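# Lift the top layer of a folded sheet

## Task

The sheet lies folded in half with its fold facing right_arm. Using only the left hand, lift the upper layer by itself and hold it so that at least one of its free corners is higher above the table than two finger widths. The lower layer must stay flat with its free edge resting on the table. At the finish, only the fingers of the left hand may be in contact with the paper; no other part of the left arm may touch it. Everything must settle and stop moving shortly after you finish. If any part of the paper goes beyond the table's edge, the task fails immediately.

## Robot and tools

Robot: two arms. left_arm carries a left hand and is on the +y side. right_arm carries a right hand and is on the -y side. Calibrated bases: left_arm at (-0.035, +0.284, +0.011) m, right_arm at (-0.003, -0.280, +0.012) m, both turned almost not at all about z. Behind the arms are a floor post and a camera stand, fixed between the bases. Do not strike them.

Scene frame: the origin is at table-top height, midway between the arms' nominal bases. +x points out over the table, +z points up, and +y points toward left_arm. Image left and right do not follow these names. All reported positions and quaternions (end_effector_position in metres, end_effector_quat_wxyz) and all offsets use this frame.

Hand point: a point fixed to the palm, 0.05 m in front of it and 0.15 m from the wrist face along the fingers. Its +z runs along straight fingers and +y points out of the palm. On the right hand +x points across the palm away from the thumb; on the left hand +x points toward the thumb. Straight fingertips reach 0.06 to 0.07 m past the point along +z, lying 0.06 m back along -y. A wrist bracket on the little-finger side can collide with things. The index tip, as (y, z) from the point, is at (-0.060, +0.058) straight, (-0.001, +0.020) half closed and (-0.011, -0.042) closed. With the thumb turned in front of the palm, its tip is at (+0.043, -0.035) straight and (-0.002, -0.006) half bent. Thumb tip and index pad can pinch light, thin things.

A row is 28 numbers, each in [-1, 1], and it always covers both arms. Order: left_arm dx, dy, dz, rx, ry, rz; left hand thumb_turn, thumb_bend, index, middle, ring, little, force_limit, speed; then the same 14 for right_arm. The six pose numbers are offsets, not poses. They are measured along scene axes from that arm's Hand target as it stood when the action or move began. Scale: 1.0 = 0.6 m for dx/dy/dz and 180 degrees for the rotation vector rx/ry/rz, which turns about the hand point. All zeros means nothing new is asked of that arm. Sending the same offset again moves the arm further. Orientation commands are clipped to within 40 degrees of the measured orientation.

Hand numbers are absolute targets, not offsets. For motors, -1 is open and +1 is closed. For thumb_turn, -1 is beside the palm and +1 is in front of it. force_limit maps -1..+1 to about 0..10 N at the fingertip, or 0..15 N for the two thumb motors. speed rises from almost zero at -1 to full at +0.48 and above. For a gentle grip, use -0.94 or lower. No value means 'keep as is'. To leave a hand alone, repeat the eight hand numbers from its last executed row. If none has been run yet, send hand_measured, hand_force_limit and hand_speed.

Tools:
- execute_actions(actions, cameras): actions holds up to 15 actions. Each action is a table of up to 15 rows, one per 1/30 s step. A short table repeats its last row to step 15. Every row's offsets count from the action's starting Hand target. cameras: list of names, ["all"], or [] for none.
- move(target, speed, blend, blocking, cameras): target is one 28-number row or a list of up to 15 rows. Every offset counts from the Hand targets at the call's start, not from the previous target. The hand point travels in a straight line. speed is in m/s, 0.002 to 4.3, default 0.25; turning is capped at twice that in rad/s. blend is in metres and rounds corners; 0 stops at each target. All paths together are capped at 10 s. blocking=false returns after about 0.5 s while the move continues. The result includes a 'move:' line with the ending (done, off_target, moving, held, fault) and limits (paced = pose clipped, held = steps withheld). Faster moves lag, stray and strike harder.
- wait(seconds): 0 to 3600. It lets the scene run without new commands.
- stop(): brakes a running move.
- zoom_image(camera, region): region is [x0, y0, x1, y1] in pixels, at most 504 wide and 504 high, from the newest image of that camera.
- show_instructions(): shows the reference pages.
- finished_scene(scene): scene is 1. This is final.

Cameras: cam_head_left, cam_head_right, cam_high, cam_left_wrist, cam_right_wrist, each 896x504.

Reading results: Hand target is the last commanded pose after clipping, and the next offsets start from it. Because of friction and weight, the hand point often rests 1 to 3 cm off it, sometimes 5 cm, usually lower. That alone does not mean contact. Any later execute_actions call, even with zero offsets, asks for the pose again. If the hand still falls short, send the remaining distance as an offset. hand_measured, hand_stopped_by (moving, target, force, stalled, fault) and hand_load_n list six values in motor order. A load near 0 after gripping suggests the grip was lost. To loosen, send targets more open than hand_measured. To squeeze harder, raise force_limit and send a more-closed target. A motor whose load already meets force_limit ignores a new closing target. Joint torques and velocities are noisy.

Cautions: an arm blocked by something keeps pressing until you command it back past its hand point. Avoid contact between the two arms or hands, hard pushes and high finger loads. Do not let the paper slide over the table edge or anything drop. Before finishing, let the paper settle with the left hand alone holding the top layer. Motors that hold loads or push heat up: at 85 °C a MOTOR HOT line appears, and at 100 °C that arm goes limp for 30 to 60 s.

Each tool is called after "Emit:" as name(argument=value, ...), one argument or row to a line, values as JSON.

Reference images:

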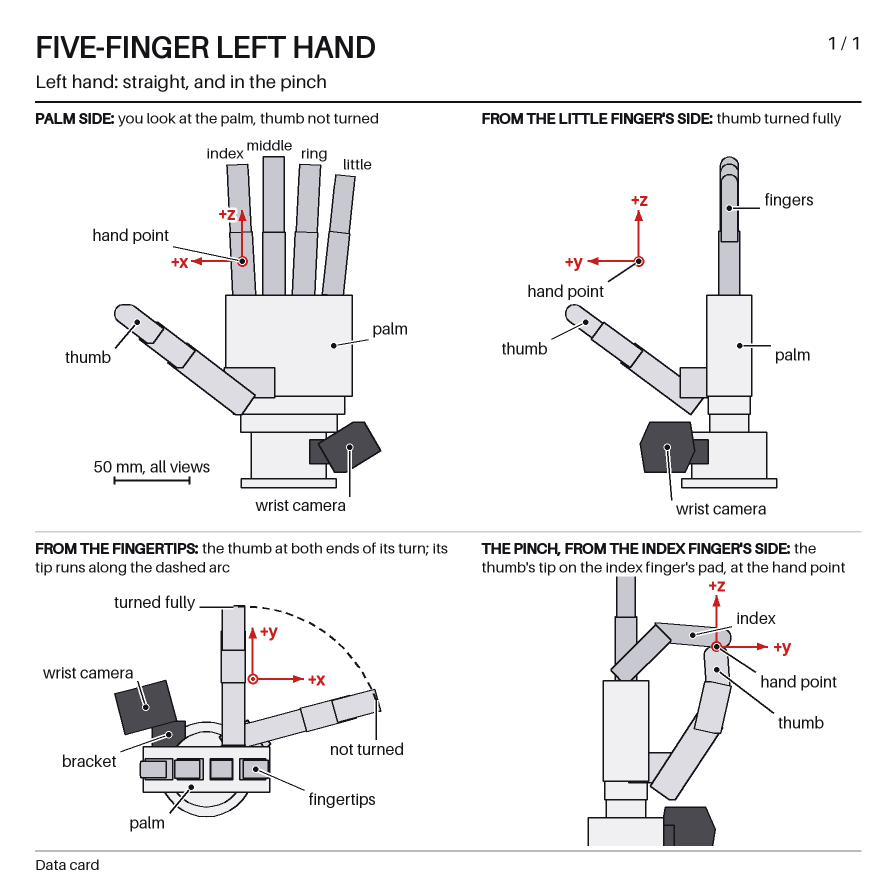

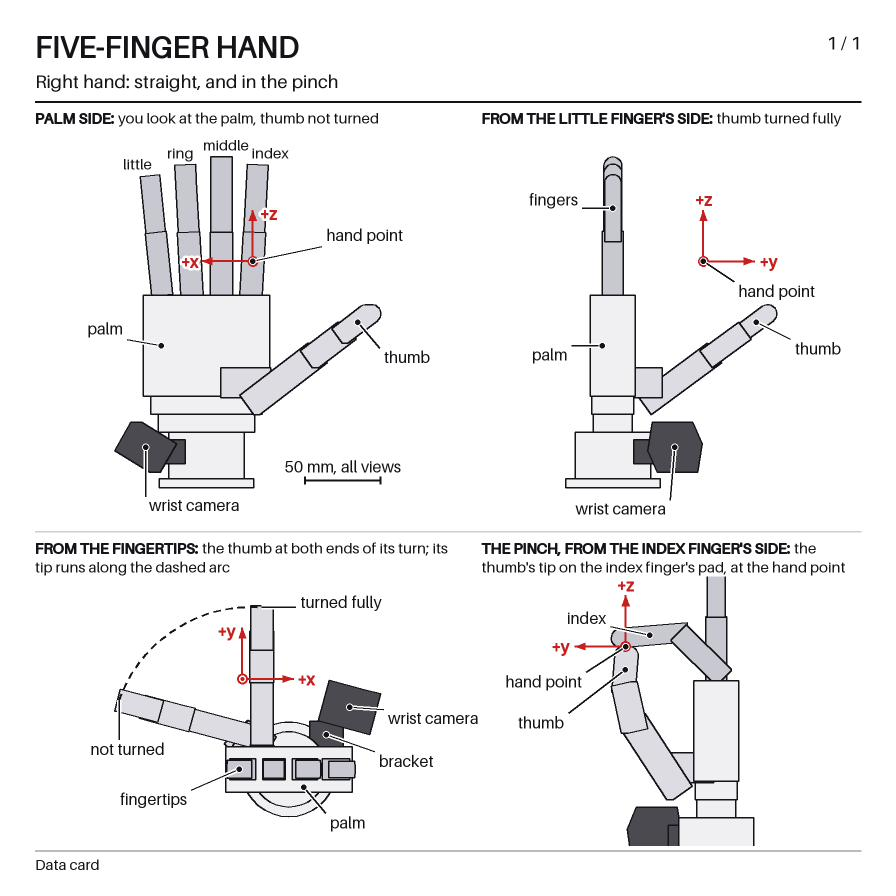

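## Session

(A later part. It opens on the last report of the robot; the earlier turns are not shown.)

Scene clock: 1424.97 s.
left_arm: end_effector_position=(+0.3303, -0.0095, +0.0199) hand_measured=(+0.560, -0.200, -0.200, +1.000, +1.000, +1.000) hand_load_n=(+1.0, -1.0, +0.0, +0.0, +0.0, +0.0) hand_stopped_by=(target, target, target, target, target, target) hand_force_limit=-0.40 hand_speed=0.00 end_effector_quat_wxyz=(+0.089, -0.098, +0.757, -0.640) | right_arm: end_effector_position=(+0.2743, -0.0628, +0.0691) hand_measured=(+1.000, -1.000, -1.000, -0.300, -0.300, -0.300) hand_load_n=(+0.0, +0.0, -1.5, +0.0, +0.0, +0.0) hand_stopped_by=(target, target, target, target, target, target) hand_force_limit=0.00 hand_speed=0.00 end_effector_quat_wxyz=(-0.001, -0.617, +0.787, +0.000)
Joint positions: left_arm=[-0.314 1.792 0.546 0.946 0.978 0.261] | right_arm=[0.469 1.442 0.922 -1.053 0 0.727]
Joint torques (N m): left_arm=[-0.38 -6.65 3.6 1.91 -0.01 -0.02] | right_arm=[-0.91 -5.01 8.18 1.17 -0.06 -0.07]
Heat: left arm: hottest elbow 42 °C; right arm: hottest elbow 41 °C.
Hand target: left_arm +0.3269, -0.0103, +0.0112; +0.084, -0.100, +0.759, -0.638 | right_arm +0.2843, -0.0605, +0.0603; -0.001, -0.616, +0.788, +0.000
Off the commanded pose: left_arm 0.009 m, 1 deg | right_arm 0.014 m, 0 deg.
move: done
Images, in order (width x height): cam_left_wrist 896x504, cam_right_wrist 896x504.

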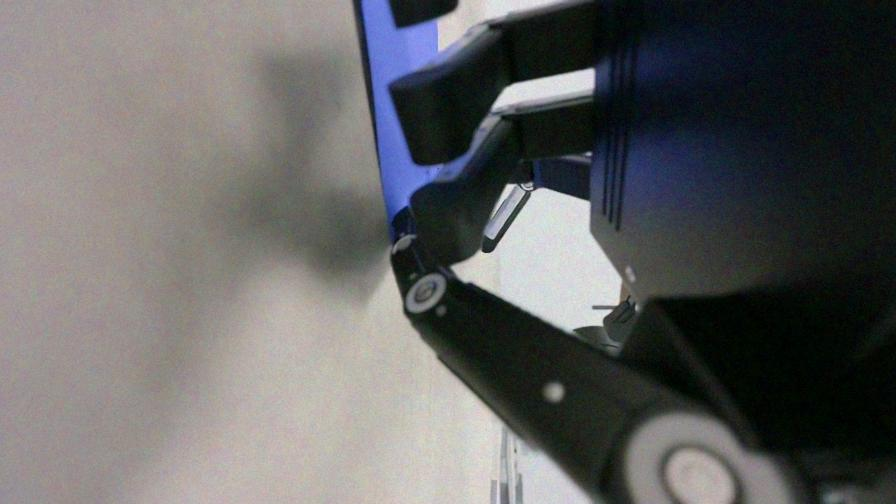

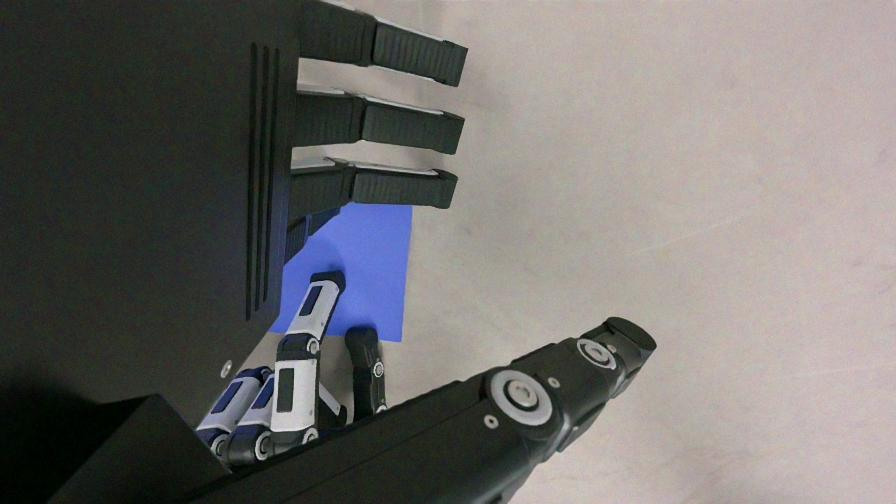

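Emit:
move(
  target=[0.003, -0.03, -0.003, 0, 0, 0, 0.56, -0.2, -0.2, 1, 1, 1, -0.4, 0, 0, 0, 0, 0, 0, 0, 1, -1, -1, -0.3, -0.3, -0.3, 0, 0],
  speed=0.04,
  cameras=["cam_right_wrist", "cam_left_wrist", "cam_high"],
)

Emit:
zoom_image(
  camera="cam_right_wrist",
  region=[260, 200, 440, 370],
)

Emit:
zoom_image(
  camera="cam_left_wrist",
  region=[240, 60, 480, 280],
)

Scene clock: 1434.13 s.
left_arm: end_effector_position=(+0.3295, -0.0200, +0.0192) hand_measured=(+0.560, -0.200, -0.200, +1.000, +1.000, +1.000) hand_load_n=(-0.5, -3.0, +0.0, +0.0, +0.0, +0.0) hand_stopped_by=(target, target, target, target, target, target) hand_force_limit=-0.40 hand_speed=0.00 end_effector_quat_wxyz=(+0.094, -0.101, +0.756, -0.640) | right_arm: end_effector_position=(+0.2744, -0.0627, +0.0691) hand_measured=(+1.000, -1.000, -1.000, -0.300, -0.300, -0.300) hand_load_n=(+0.0, +0.0, -1.5, +0.5, +0.0, +0.0) hand_stopped_by=(target, target, target, target, target, target) hand_force_limit=0.00 hand_speed=0.00 end_effector_quat_wxyz=(-0.001, -0.617, +0.787, +0.000)
Joint positions: left_arm=[-0.344 1.801 0.546 0.974 0.937 0.24] | right_arm=[0.469 1.442 0.922 -1.053 0 0.727]
Joint torques (N m): left_arm=[-1.61 -6.01 5.11 1.62 -0.1 -0.05] | right_arm=[-0.91 -5.01 8.18 1.16 -0.06 -0.07]
Heat: left arm: hottest elbow 42 °C; right arm: hottest elbow 41 °C.
Hand target: left_arm +0.3287, -0.0282, +0.0094; +0.084, -0.100, +0.759, -0.638 | right_arm +0.2843, -0.0605, +0.0603; -0.001, -0.616, +0.788, +0.000
Off the commanded pose: left_arm 0.013 m, 1 deg | right_arm 0.013 m, 0 deg.
move: off_target (left_arm)
Images, in order (width x height): cam_high 896x504, cam_left_wrist 896x504, cam_right_wrist 896x504.

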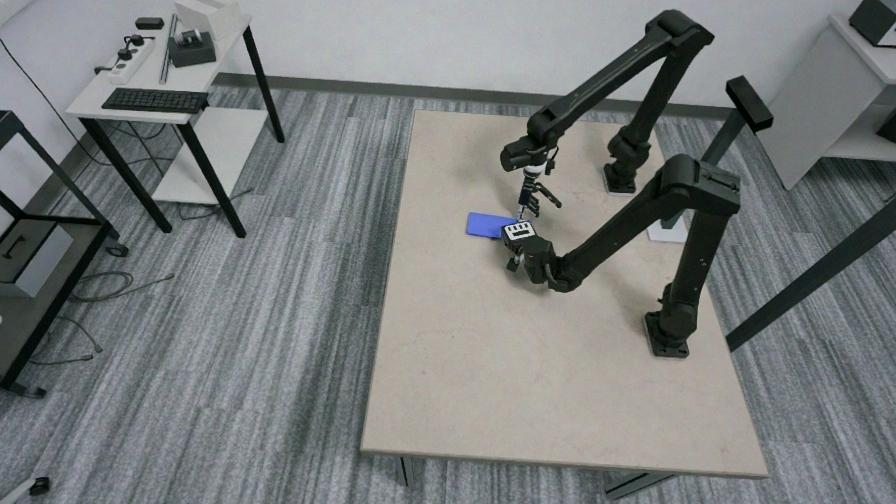

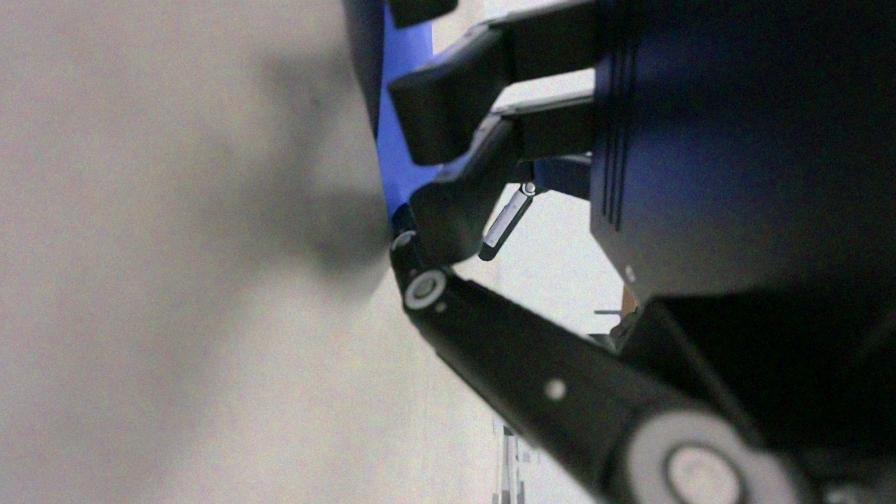

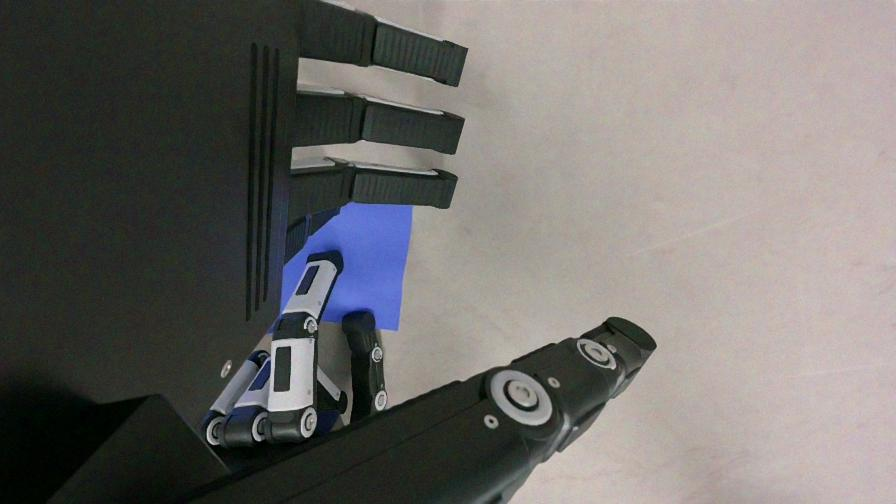

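Scaled by 2.800 from the camera's image (finer frame: 1280x720).

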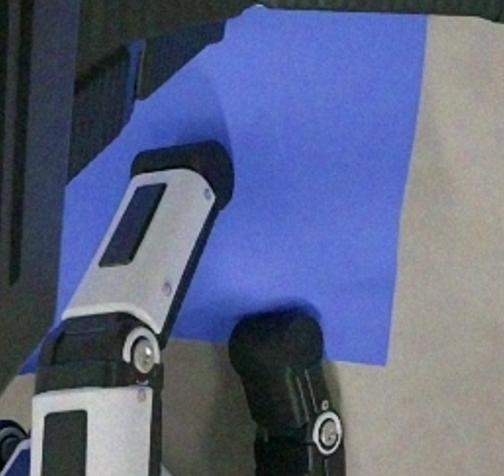

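Scaled by 2.100 from the camera's image (finer frame: 1280x720).

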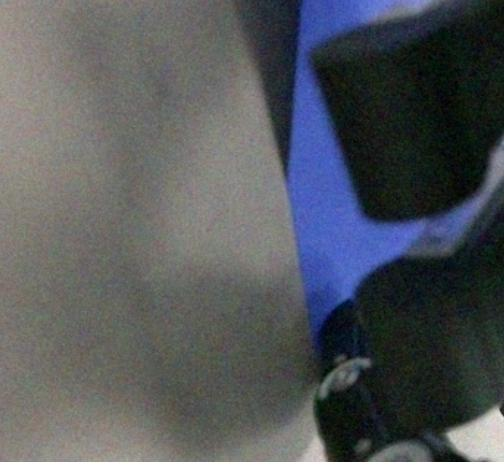

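Emit:
zoom_image(
  camera="cam_high",
  region=[450, 190, 570, 280],
)

Emit:
zoom_image(
  camera="cam_left_wrist",
  region=[320, 0, 440, 240],
)

Scaled by 4.200 from the camera's image (finer frame: 1280x720).

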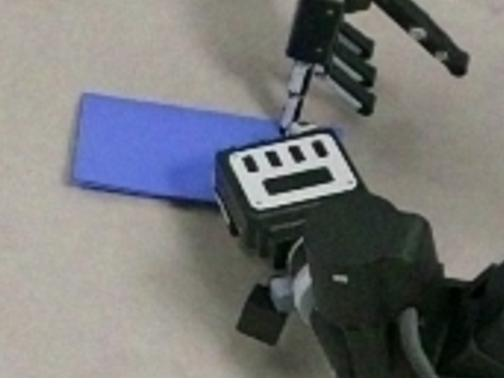

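Scaled by 2.100 from the camera's image (finer frame: 1280x720).

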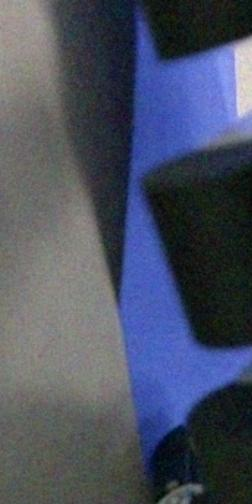

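Emit:
move(
  target=[
    [0.0, 0.0, 0.05, 0, 0, 0, 0.56, -0.2, -0.2, 1, 1, 1, -0.4, 0, 0, 0, 0, 0, 0, 0, 1, -1, -1, -0.3, -0.3, -0.3, 0, 0],
    [-0.111, 0.15, 0.093, 0, 0, 0.1111, -0.5, -0.2, -0.6, 1, 1, 1, -0.4, 0, 0, 0, 0, 0, 0, 0, 1, -1, -1, -0.3, -0.3, -0.3, 0, 0],
  ],
  speed=0.12,
  blend=0.01,
  cameras=["all"],
)

Emit:
zoom_image(
  camera="cam_left_wrist",
  region=[240, 60, 480, 280],
)

Emit:
zoom_image(
  camera="cam_high",
  region=[450, 190, 570, 280],
)

Emit:
zoom_image(
  camera="cam_head_left",
  region=[380, 260, 500, 380],
)

Scene clock: 1572.67 s.
left_arm: end_effector_position=(+0.2622, +0.0568, +0.0658) hand_measured=(-0.500, -0.200, -0.600, +1.000, +1.000, +1.000) hand_load_n=(+0.0, +0.0, +0.0, +0.0, +0.0, +0.0) hand_stopped_by=(target, target, target, target, target, target) hand_force_limit=-0.40 hand_speed=0.00 end_effector_quat_wxyz=(+0.193, -0.221, +0.732, -0.616) | right_arm: end_effector_position=(+0.2744, -0.0627, +0.0691) hand_measured=(+1.000, -1.000, -1.000, -0.300, -0.300, -0.300) hand_load_n=(+0.0, +0.0, -1.5, +0.0, +0.0, +0.0) hand_stopped_by=(target, target, target, target, target, target) hand_force_limit=0.00 hand_speed=0.00 end_effector_quat_wxyz=(-0.001, -0.617, +0.787, +0.000)
Joint positions: left_arm=[-0.271 1.352 0.186 0.944 0.7 0.154] | right_arm=[0.469 1.442 0.922 -1.053 0 0.727]
Joint torques (N m): left_arm=[1.26 -3.84 4.03 1.29 -0.09 -0.12] | right_arm=[-0.97 -4.95 8.18 1.14 -0.06 -0.06]
Heat: left arm: hottest elbow 41 °C; right arm: hottest elbow 41 °C.
Hand target: left_arm +0.2620, +0.0617, +0.0652; +0.194, -0.230, +0.730, -0.613 | right_arm +0.2843, -0.0605, +0.0603; -0.001, -0.616, +0.788, +0.000
Off the commanded pose: left_arm 0.005 m, 1 deg | right_arm 0.013 m, 0 deg.
move: done

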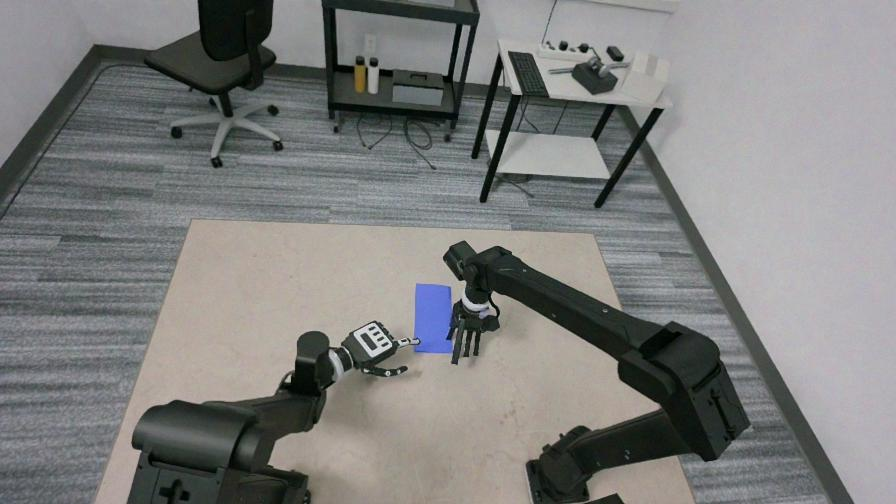

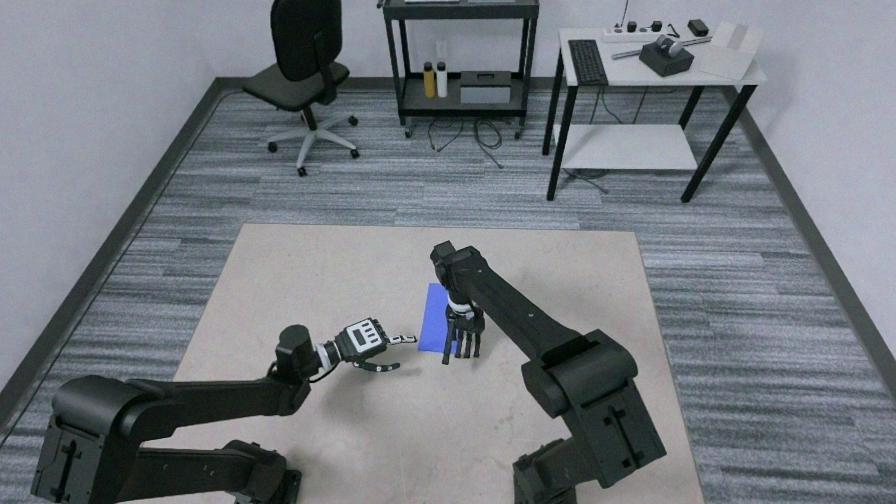

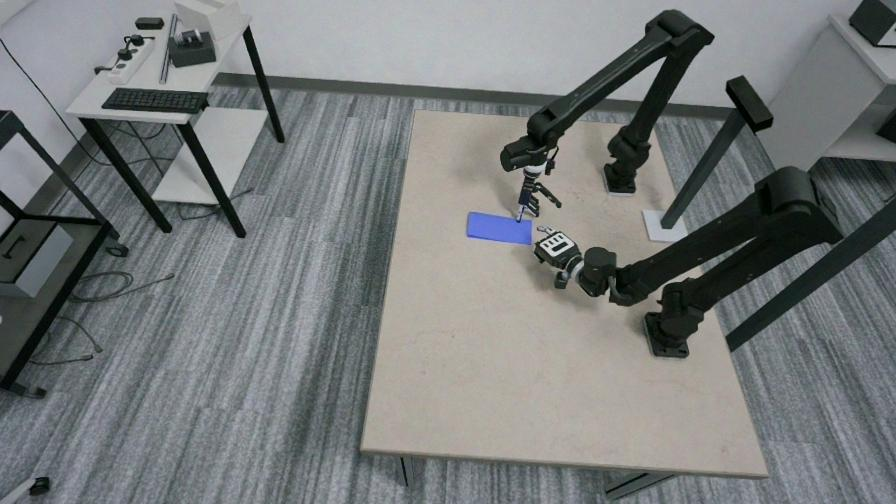

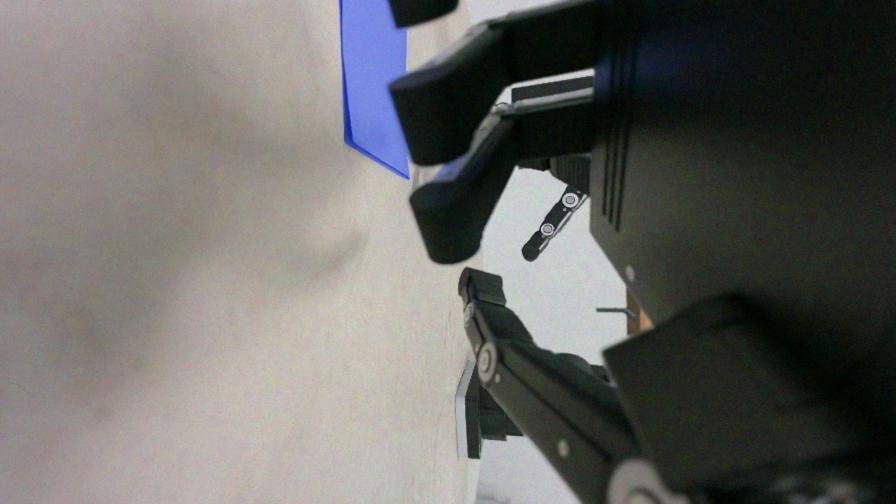

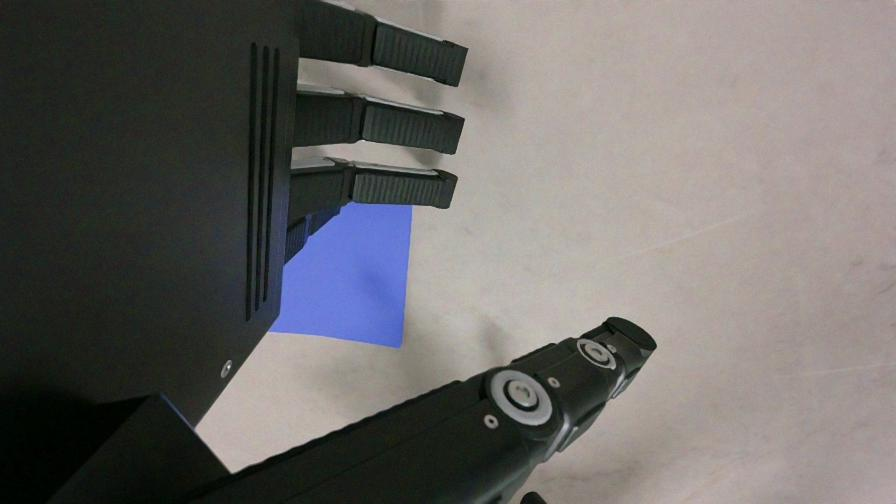

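Scaled by 2.100 from the camera's image (finer frame: 1280x720).

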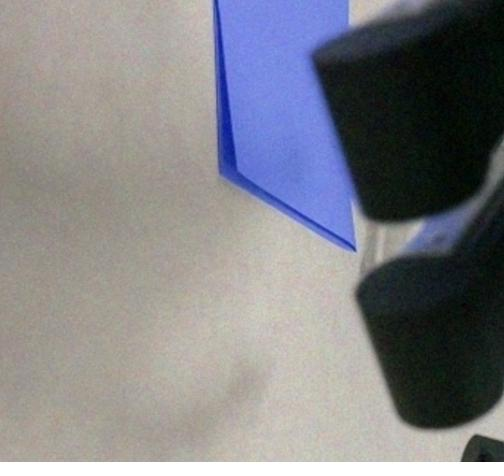

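Scaled by 4.200 from the camera's image (finer frame: 1280x720).

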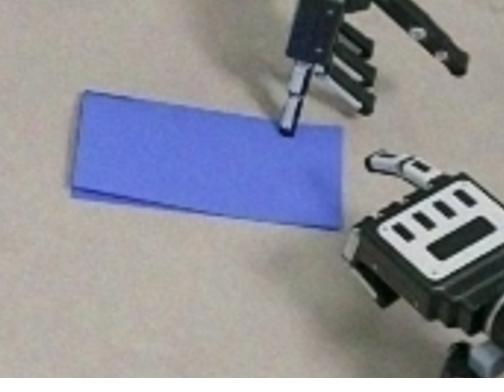

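Scaled by 4.200 from the camera's image (finer frame: 1280x720).

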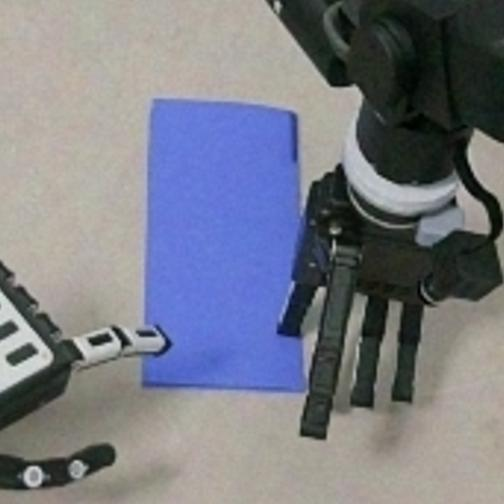

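Emit:
move(
  target=[
    [0, 0, 0, 0, 0, 0, -0.5, -0.2, -0.6, 1, 1, 1, -0.4, 0, -0.0165, -0.0037, 0.04, 0, 0, 0, 1, -1, -1, -0.3, -0.3, -0.3, 0, 0],
    [0, 0, 0, 0, 0, 0, -0.5, -0.2, -0.6, 1, 1, 1, -0.4, 0, -0.0165, 0.023, 0.04, 0, 0, 0, 1, -1, -1, -0.3, -0.3, -0.3, 0, 0],
  ],
  speed=0.06,
  cameras=["cam_right_wrist", "cam_left_wrist", "cam_high"],
)

Emit:
zoom_image(
  camera="cam_left_wrist",
  region=[280, 0, 460, 240],
)

Emit:
zoom_image(
  camera="cam_high",
  region=[450, 190, 570, 280],
)

Emit:
zoom_image(
  camera="cam_right_wrist",
  region=[260, 160, 460, 380],
)

Scene clock: 1611.80 s.
left_arm: end_effector_position=(+0.2622, +0.0568, +0.0658) hand_measured=(-0.500, -0.200, -0.600, +1.000, +1.000, +1.000) hand_load_n=(+0.0, +0.0, +0.0, +0.0, +0.0, +0.0) hand_stopped_by=(target, target, target, target, target, target) hand_force_limit=-0.40 hand_speed=0.00 end_effector_quat_wxyz=(+0.193, -0.221, +0.732, -0.616) | right_arm: end_effector_position=(+0.2616, -0.0568, +0.0719) hand_measured=(+1.000, -1.000, -1.000, -0.300, -0.300, -0.300) hand_load_n=(+0.0, +0.0, +0.0, +0.0, +0.0, +0.0) hand_stopped_by=(target, target, target, target, target, target) hand_force_limit=0.00 hand_speed=0.00 end_effector_quat_wxyz=(-0.015, -0.616, +0.787, +0.002)
Joint positions: left_arm=[-0.271 1.352 0.186 0.944 0.7 0.154] | right_arm=[0.499 1.436 0.922 -1.086 0 0.759]
Joint torques (N m): left_arm=[1.2 -3.9 4.03 1.28 -0.09 -0.12] | right_arm=[0.03 -7.3 10.51 -0.32 -0.06 0.06]
Heat: left arm: hottest elbow 41 °C; right arm: hottest elbow 41 °C.
Hand target: left_arm +0.2620, +0.0617, +0.0652; +0.194, -0.230, +0.730, -0.613 | right_arm +0.2744, -0.0468, +0.0842; -0.001, -0.616, +0.788, +0.000
Off the commanded pose: left_arm 0.005 m, 1 deg | right_arm 0.021 m, 2 deg.
move: off_target (right_arm)
Images, in order (width x height): cam_high 896x504, cam_left_wrist 896x504, cam_right_wrist 896x504.

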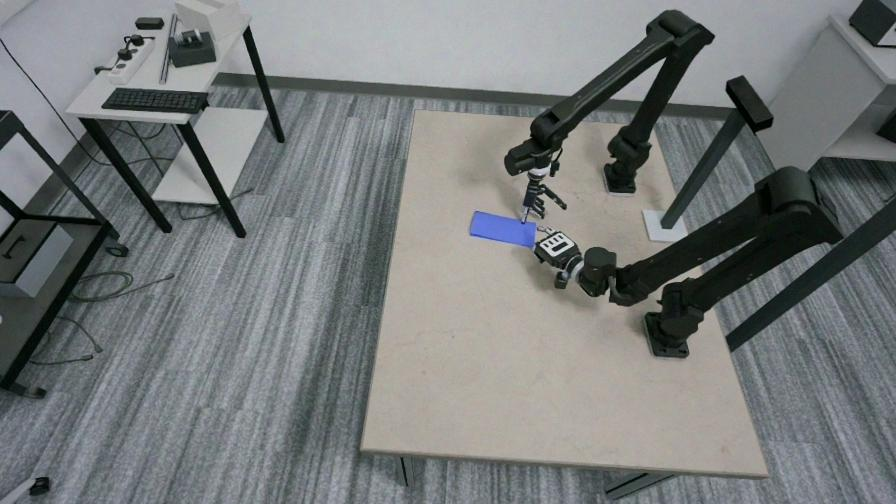

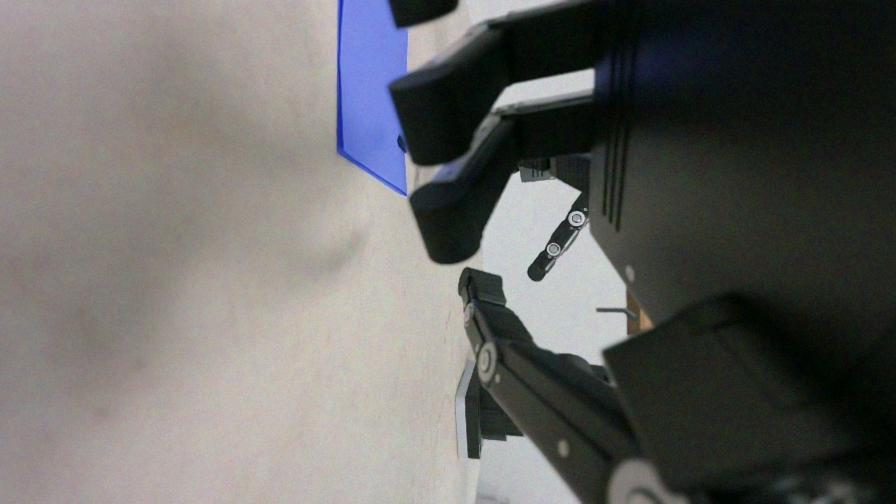

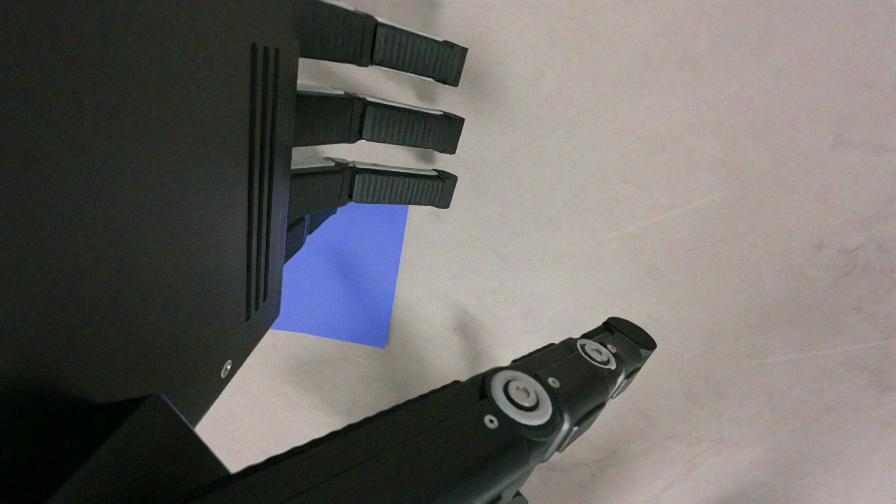

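Scaled by 2.100 from the camera's image (finer frame: 1280x720).

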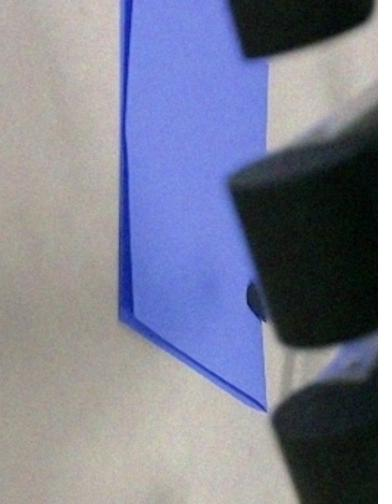

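Scaled by 4.200 from the camera's image (finer frame: 1280x720).

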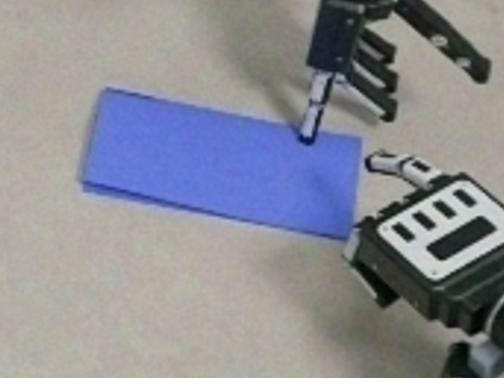

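Scaled by 2.291 from the camera's image (finer frame: 1280x720).

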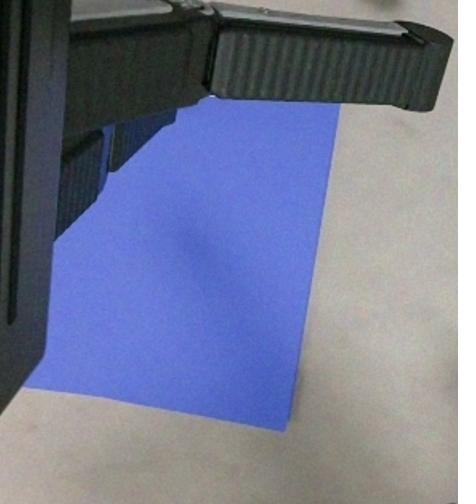

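Emit:
move(
  target=[0, 0, 0, 0, 0, 0, -0.5, -0.2, -0.6, 1, 1, 1, -0.4, 0, -0.0213, -0.0167, -0.0437, 0, 0, 0, 1, -1, -1, -0.3, -0.3, -0.3, 0, 0],
  speed=0.06,
  cameras=["cam_right_wrist", "cam_left_wrist", "cam_high"],
)

Emit:
zoom_image(
  camera="cam_left_wrist",
  region=[280, 0, 460, 240],
)

Emit:
zoom_image(
  camera="cam_high",
  region=[450, 190, 570, 280],
)

Emit:
zoom_image(
  camera="cam_right_wrist",
  region=[260, 160, 460, 380],
)

Scene clock: 1694.90 s.
left_arm: end_effector_position=(+0.2622, +0.0568, +0.0658) hand_measured=(-0.500, -0.200, -0.600, +1.000, +1.000, +1.000) hand_load_n=(-0.5, +0.0, +0.0, +0.0, +0.0, +0.0) hand_stopped_by=(target, target, target, target, target, target) hand_force_limit=-0.40 hand_speed=0.00 end_effector_quat_wxyz=(+0.193, -0.221, +0.732, -0.616) | right_arm: end_effector_position=(+0.2658, -0.0541, +0.0686) hand_measured=(+1.000, -1.000, -1.000, -0.300, -0.300, -0.300) hand_load_n=(+0.0, -0.5, -1.0, +0.0, +0.0, +0.0) hand_stopped_by=(target, target, target, target, target, target) hand_force_limit=0.00 hand_speed=0.00 end_effector_quat_wxyz=(+0.005, -0.616, +0.788, +0.000)
Joint positions: left_arm=[-0.271 1.352 0.186 0.944 0.7 0.154] | right_arm=[0.499 1.425 0.904 -1.039 -0.002 0.76]
Joint torques (N m): left_arm=[1.26 -3.96 4.01 1.32 -0.08 -0.12] | right_arm=[-0.38 -6.65 5.61 0.98 0.01 -0.02]
Motor temperatures (°C): left_arm=[30 39 40 31 30 31] | right_arm=[33 36 45 32 33 34]
Heat: left arm: hottest elbow 40 °C; right arm: hottest elbow 45 °C.
Hand target: left_arm +0.2620, +0.0617, +0.0652; +0.194, -0.230, +0.730, -0.613 | right_arm +0.2616, -0.0567, +0.0580; -0.001, -0.616, +0.788, +0.000
Off the commanded pose: left_arm 0.005 m, 1 deg | right_arm 0.012 m, 1 deg.
move: off_target (right_arm)
Images, in order (width x height): cam_high 896x504, cam_left_wrist 896x504, cam_right_wrist 896x504.

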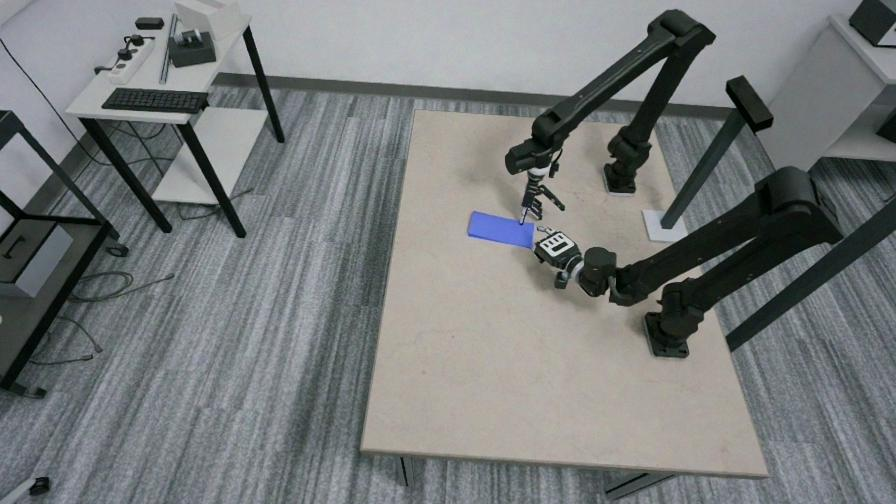

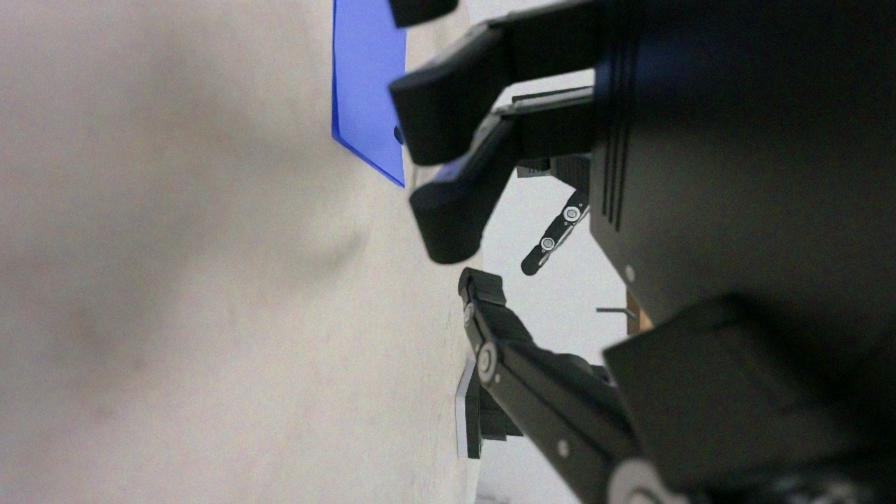

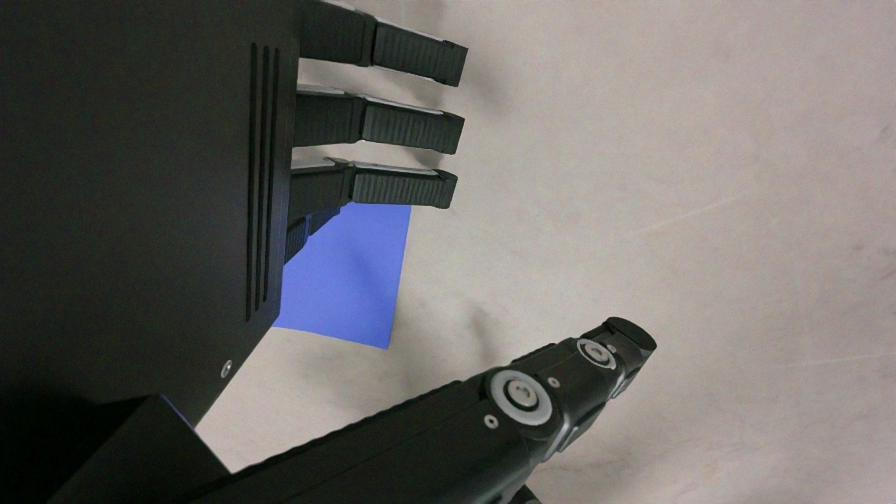

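Scaled by 2.100 from the camera's image (finer frame: 1280x720).

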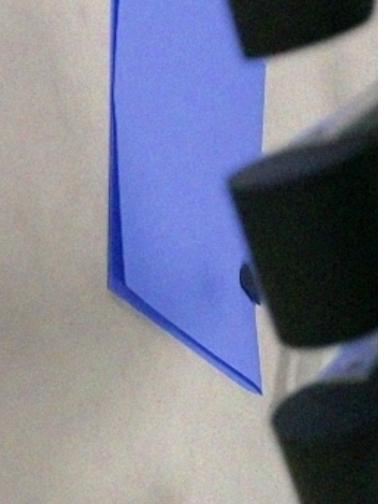

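Scaled by 4.200 from the camera's image (finer frame: 1280x720).

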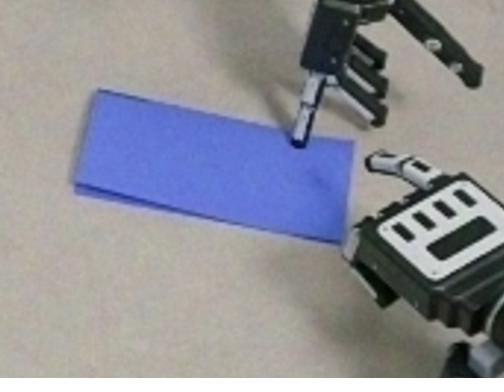

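Scaled by 2.291 from the camera's image (finer frame: 1280x720).

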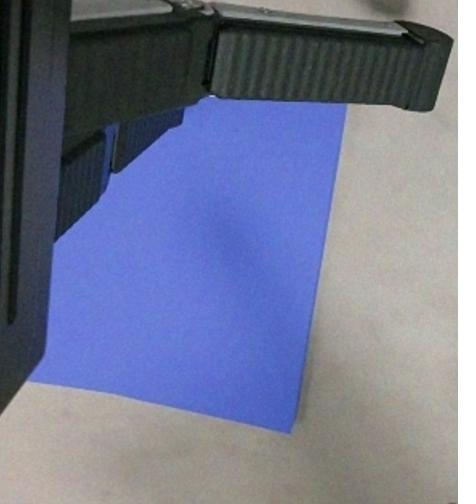

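Emit:
move(
  target=[0.1, -0.055, -0.047, 0, 0, -0.1667, 0.56, -0.2, -0.2, 1, 1, 1, -0.4, 0, 0, 0, 0, 0, 0, 0, 1, -1, -1, -0.3, -0.3, -0.3, 0, 0],
  speed=0.1,
  cameras=["cam_right_wrist", "cam_left_wrist", "cam_high"],
)

Emit:
zoom_image(
  camera="cam_left_wrist",
  region=[260, 60, 480, 280],
)

Emit:
zoom_image(
  camera="cam_right_wrist",
  region=[260, 200, 460, 400],
)

Scene clock: 1727.33 s.
left_arm: end_effector_position=(+0.3073, +0.0280, +0.0346) hand_measured=(+0.560, -0.200, -0.200, +1.000, +1.000, +1.000) hand_load_n=(+0.0, +0.0, +0.0, +0.0, +0.0, +0.0) hand_stopped_by=(target, target, target, target, target, target) hand_force_limit=-0.40 hand_speed=0.00 end_effector_quat_wxyz=(+0.019, -0.037, +0.766, -0.642) | right_arm: end_effector_position=(+0.2658, -0.0541, +0.0686) hand_measured=(+1.000, -1.000, -1.000, -0.300, -0.300, -0.300) hand_load_n=(-0.5, +0.0, -1.0, +0.0, +0.0, +0.0) hand_stopped_by=(target, target, target, target, target, target) hand_force_limit=0.00 hand_speed=0.00 end_effector_quat_wxyz=(+0.005, -0.616, +0.788, +0.000)
Joint positions: left_arm=[-0.207 1.688 0.584 0.526 1.243 0.535] | right_arm=[0.499 1.425 0.904 -1.039 -0.002 0.76]
Joint torques (N m): left_arm=[0.91 -6.95 6.98 0.84 0.34 0.06] | right_arm=[-0.32 -6.59 5.61 0.96 0.01 -0.02]
Motor temperatures (°C): left_arm=[30 39 40 31 30 31] | right_arm=[33 36 40 32 33 34]
Heat: left arm: hottest elbow 40 °C; right arm: hottest elbow 40 °C.
Hand target: left_arm +0.3220, +0.0288, +0.0370; +0.028, -0.034, +0.765, -0.643 | right_arm +0.2616, -0.0567, +0.0580; -0.001, -0.616, +0.788, +0.000
Off the commanded pose: left_arm 0.015 m, 1 deg | right_arm 0.012 m, 1 deg.
move: off_target (left_arm)
Images, in order (width x height): cam_high 896x504, cam_left_wrist 896x504, cam_right_wrist 896x504.

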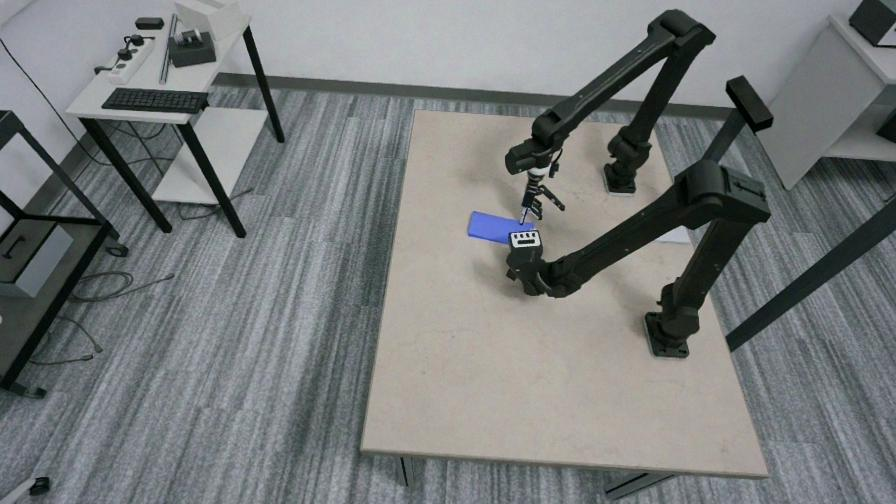

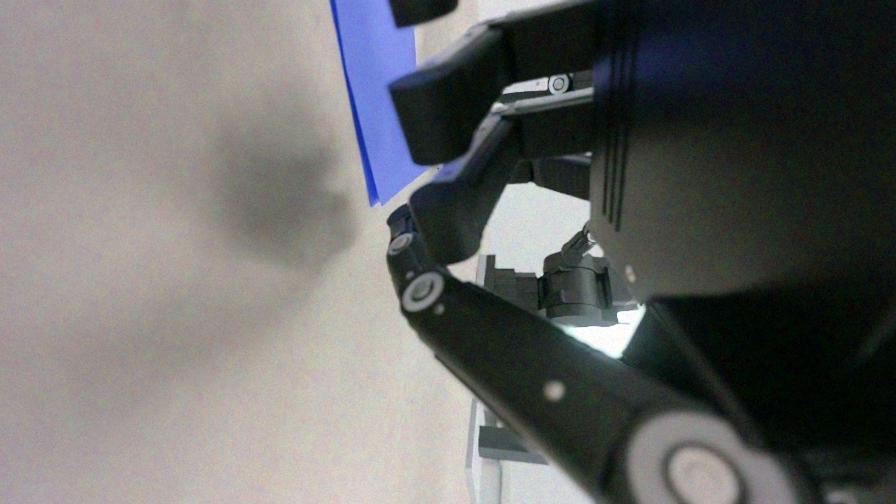

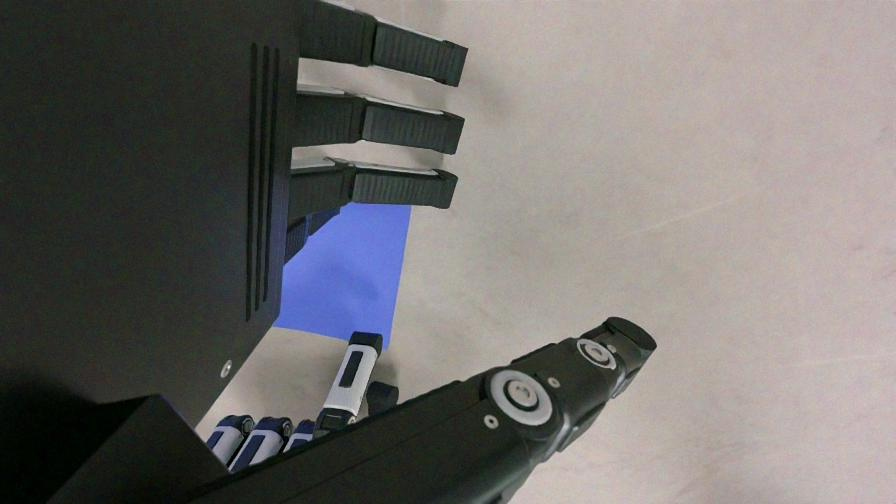

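Scaled by 2.291 from the camera's image (finer frame: 1280x720).

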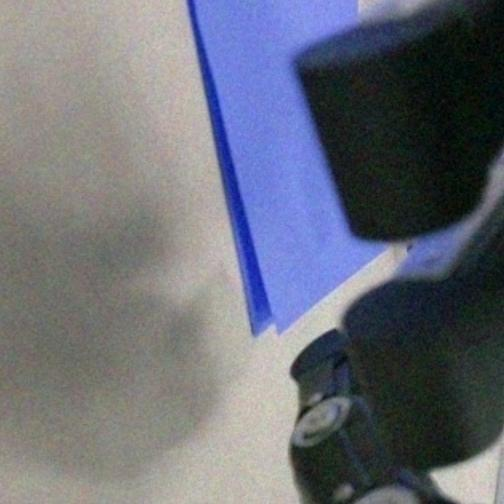

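Scaled by 2.520 from the camera's image (finer frame: 1280x720).

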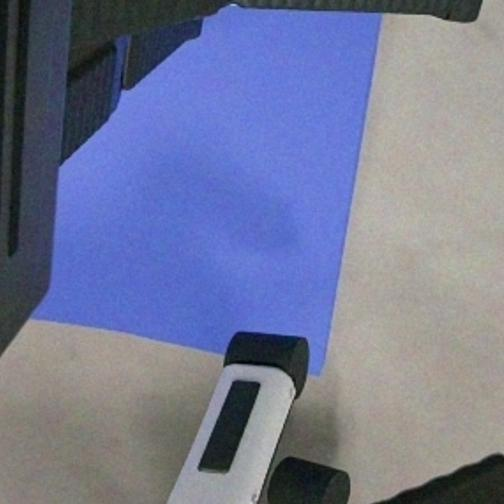

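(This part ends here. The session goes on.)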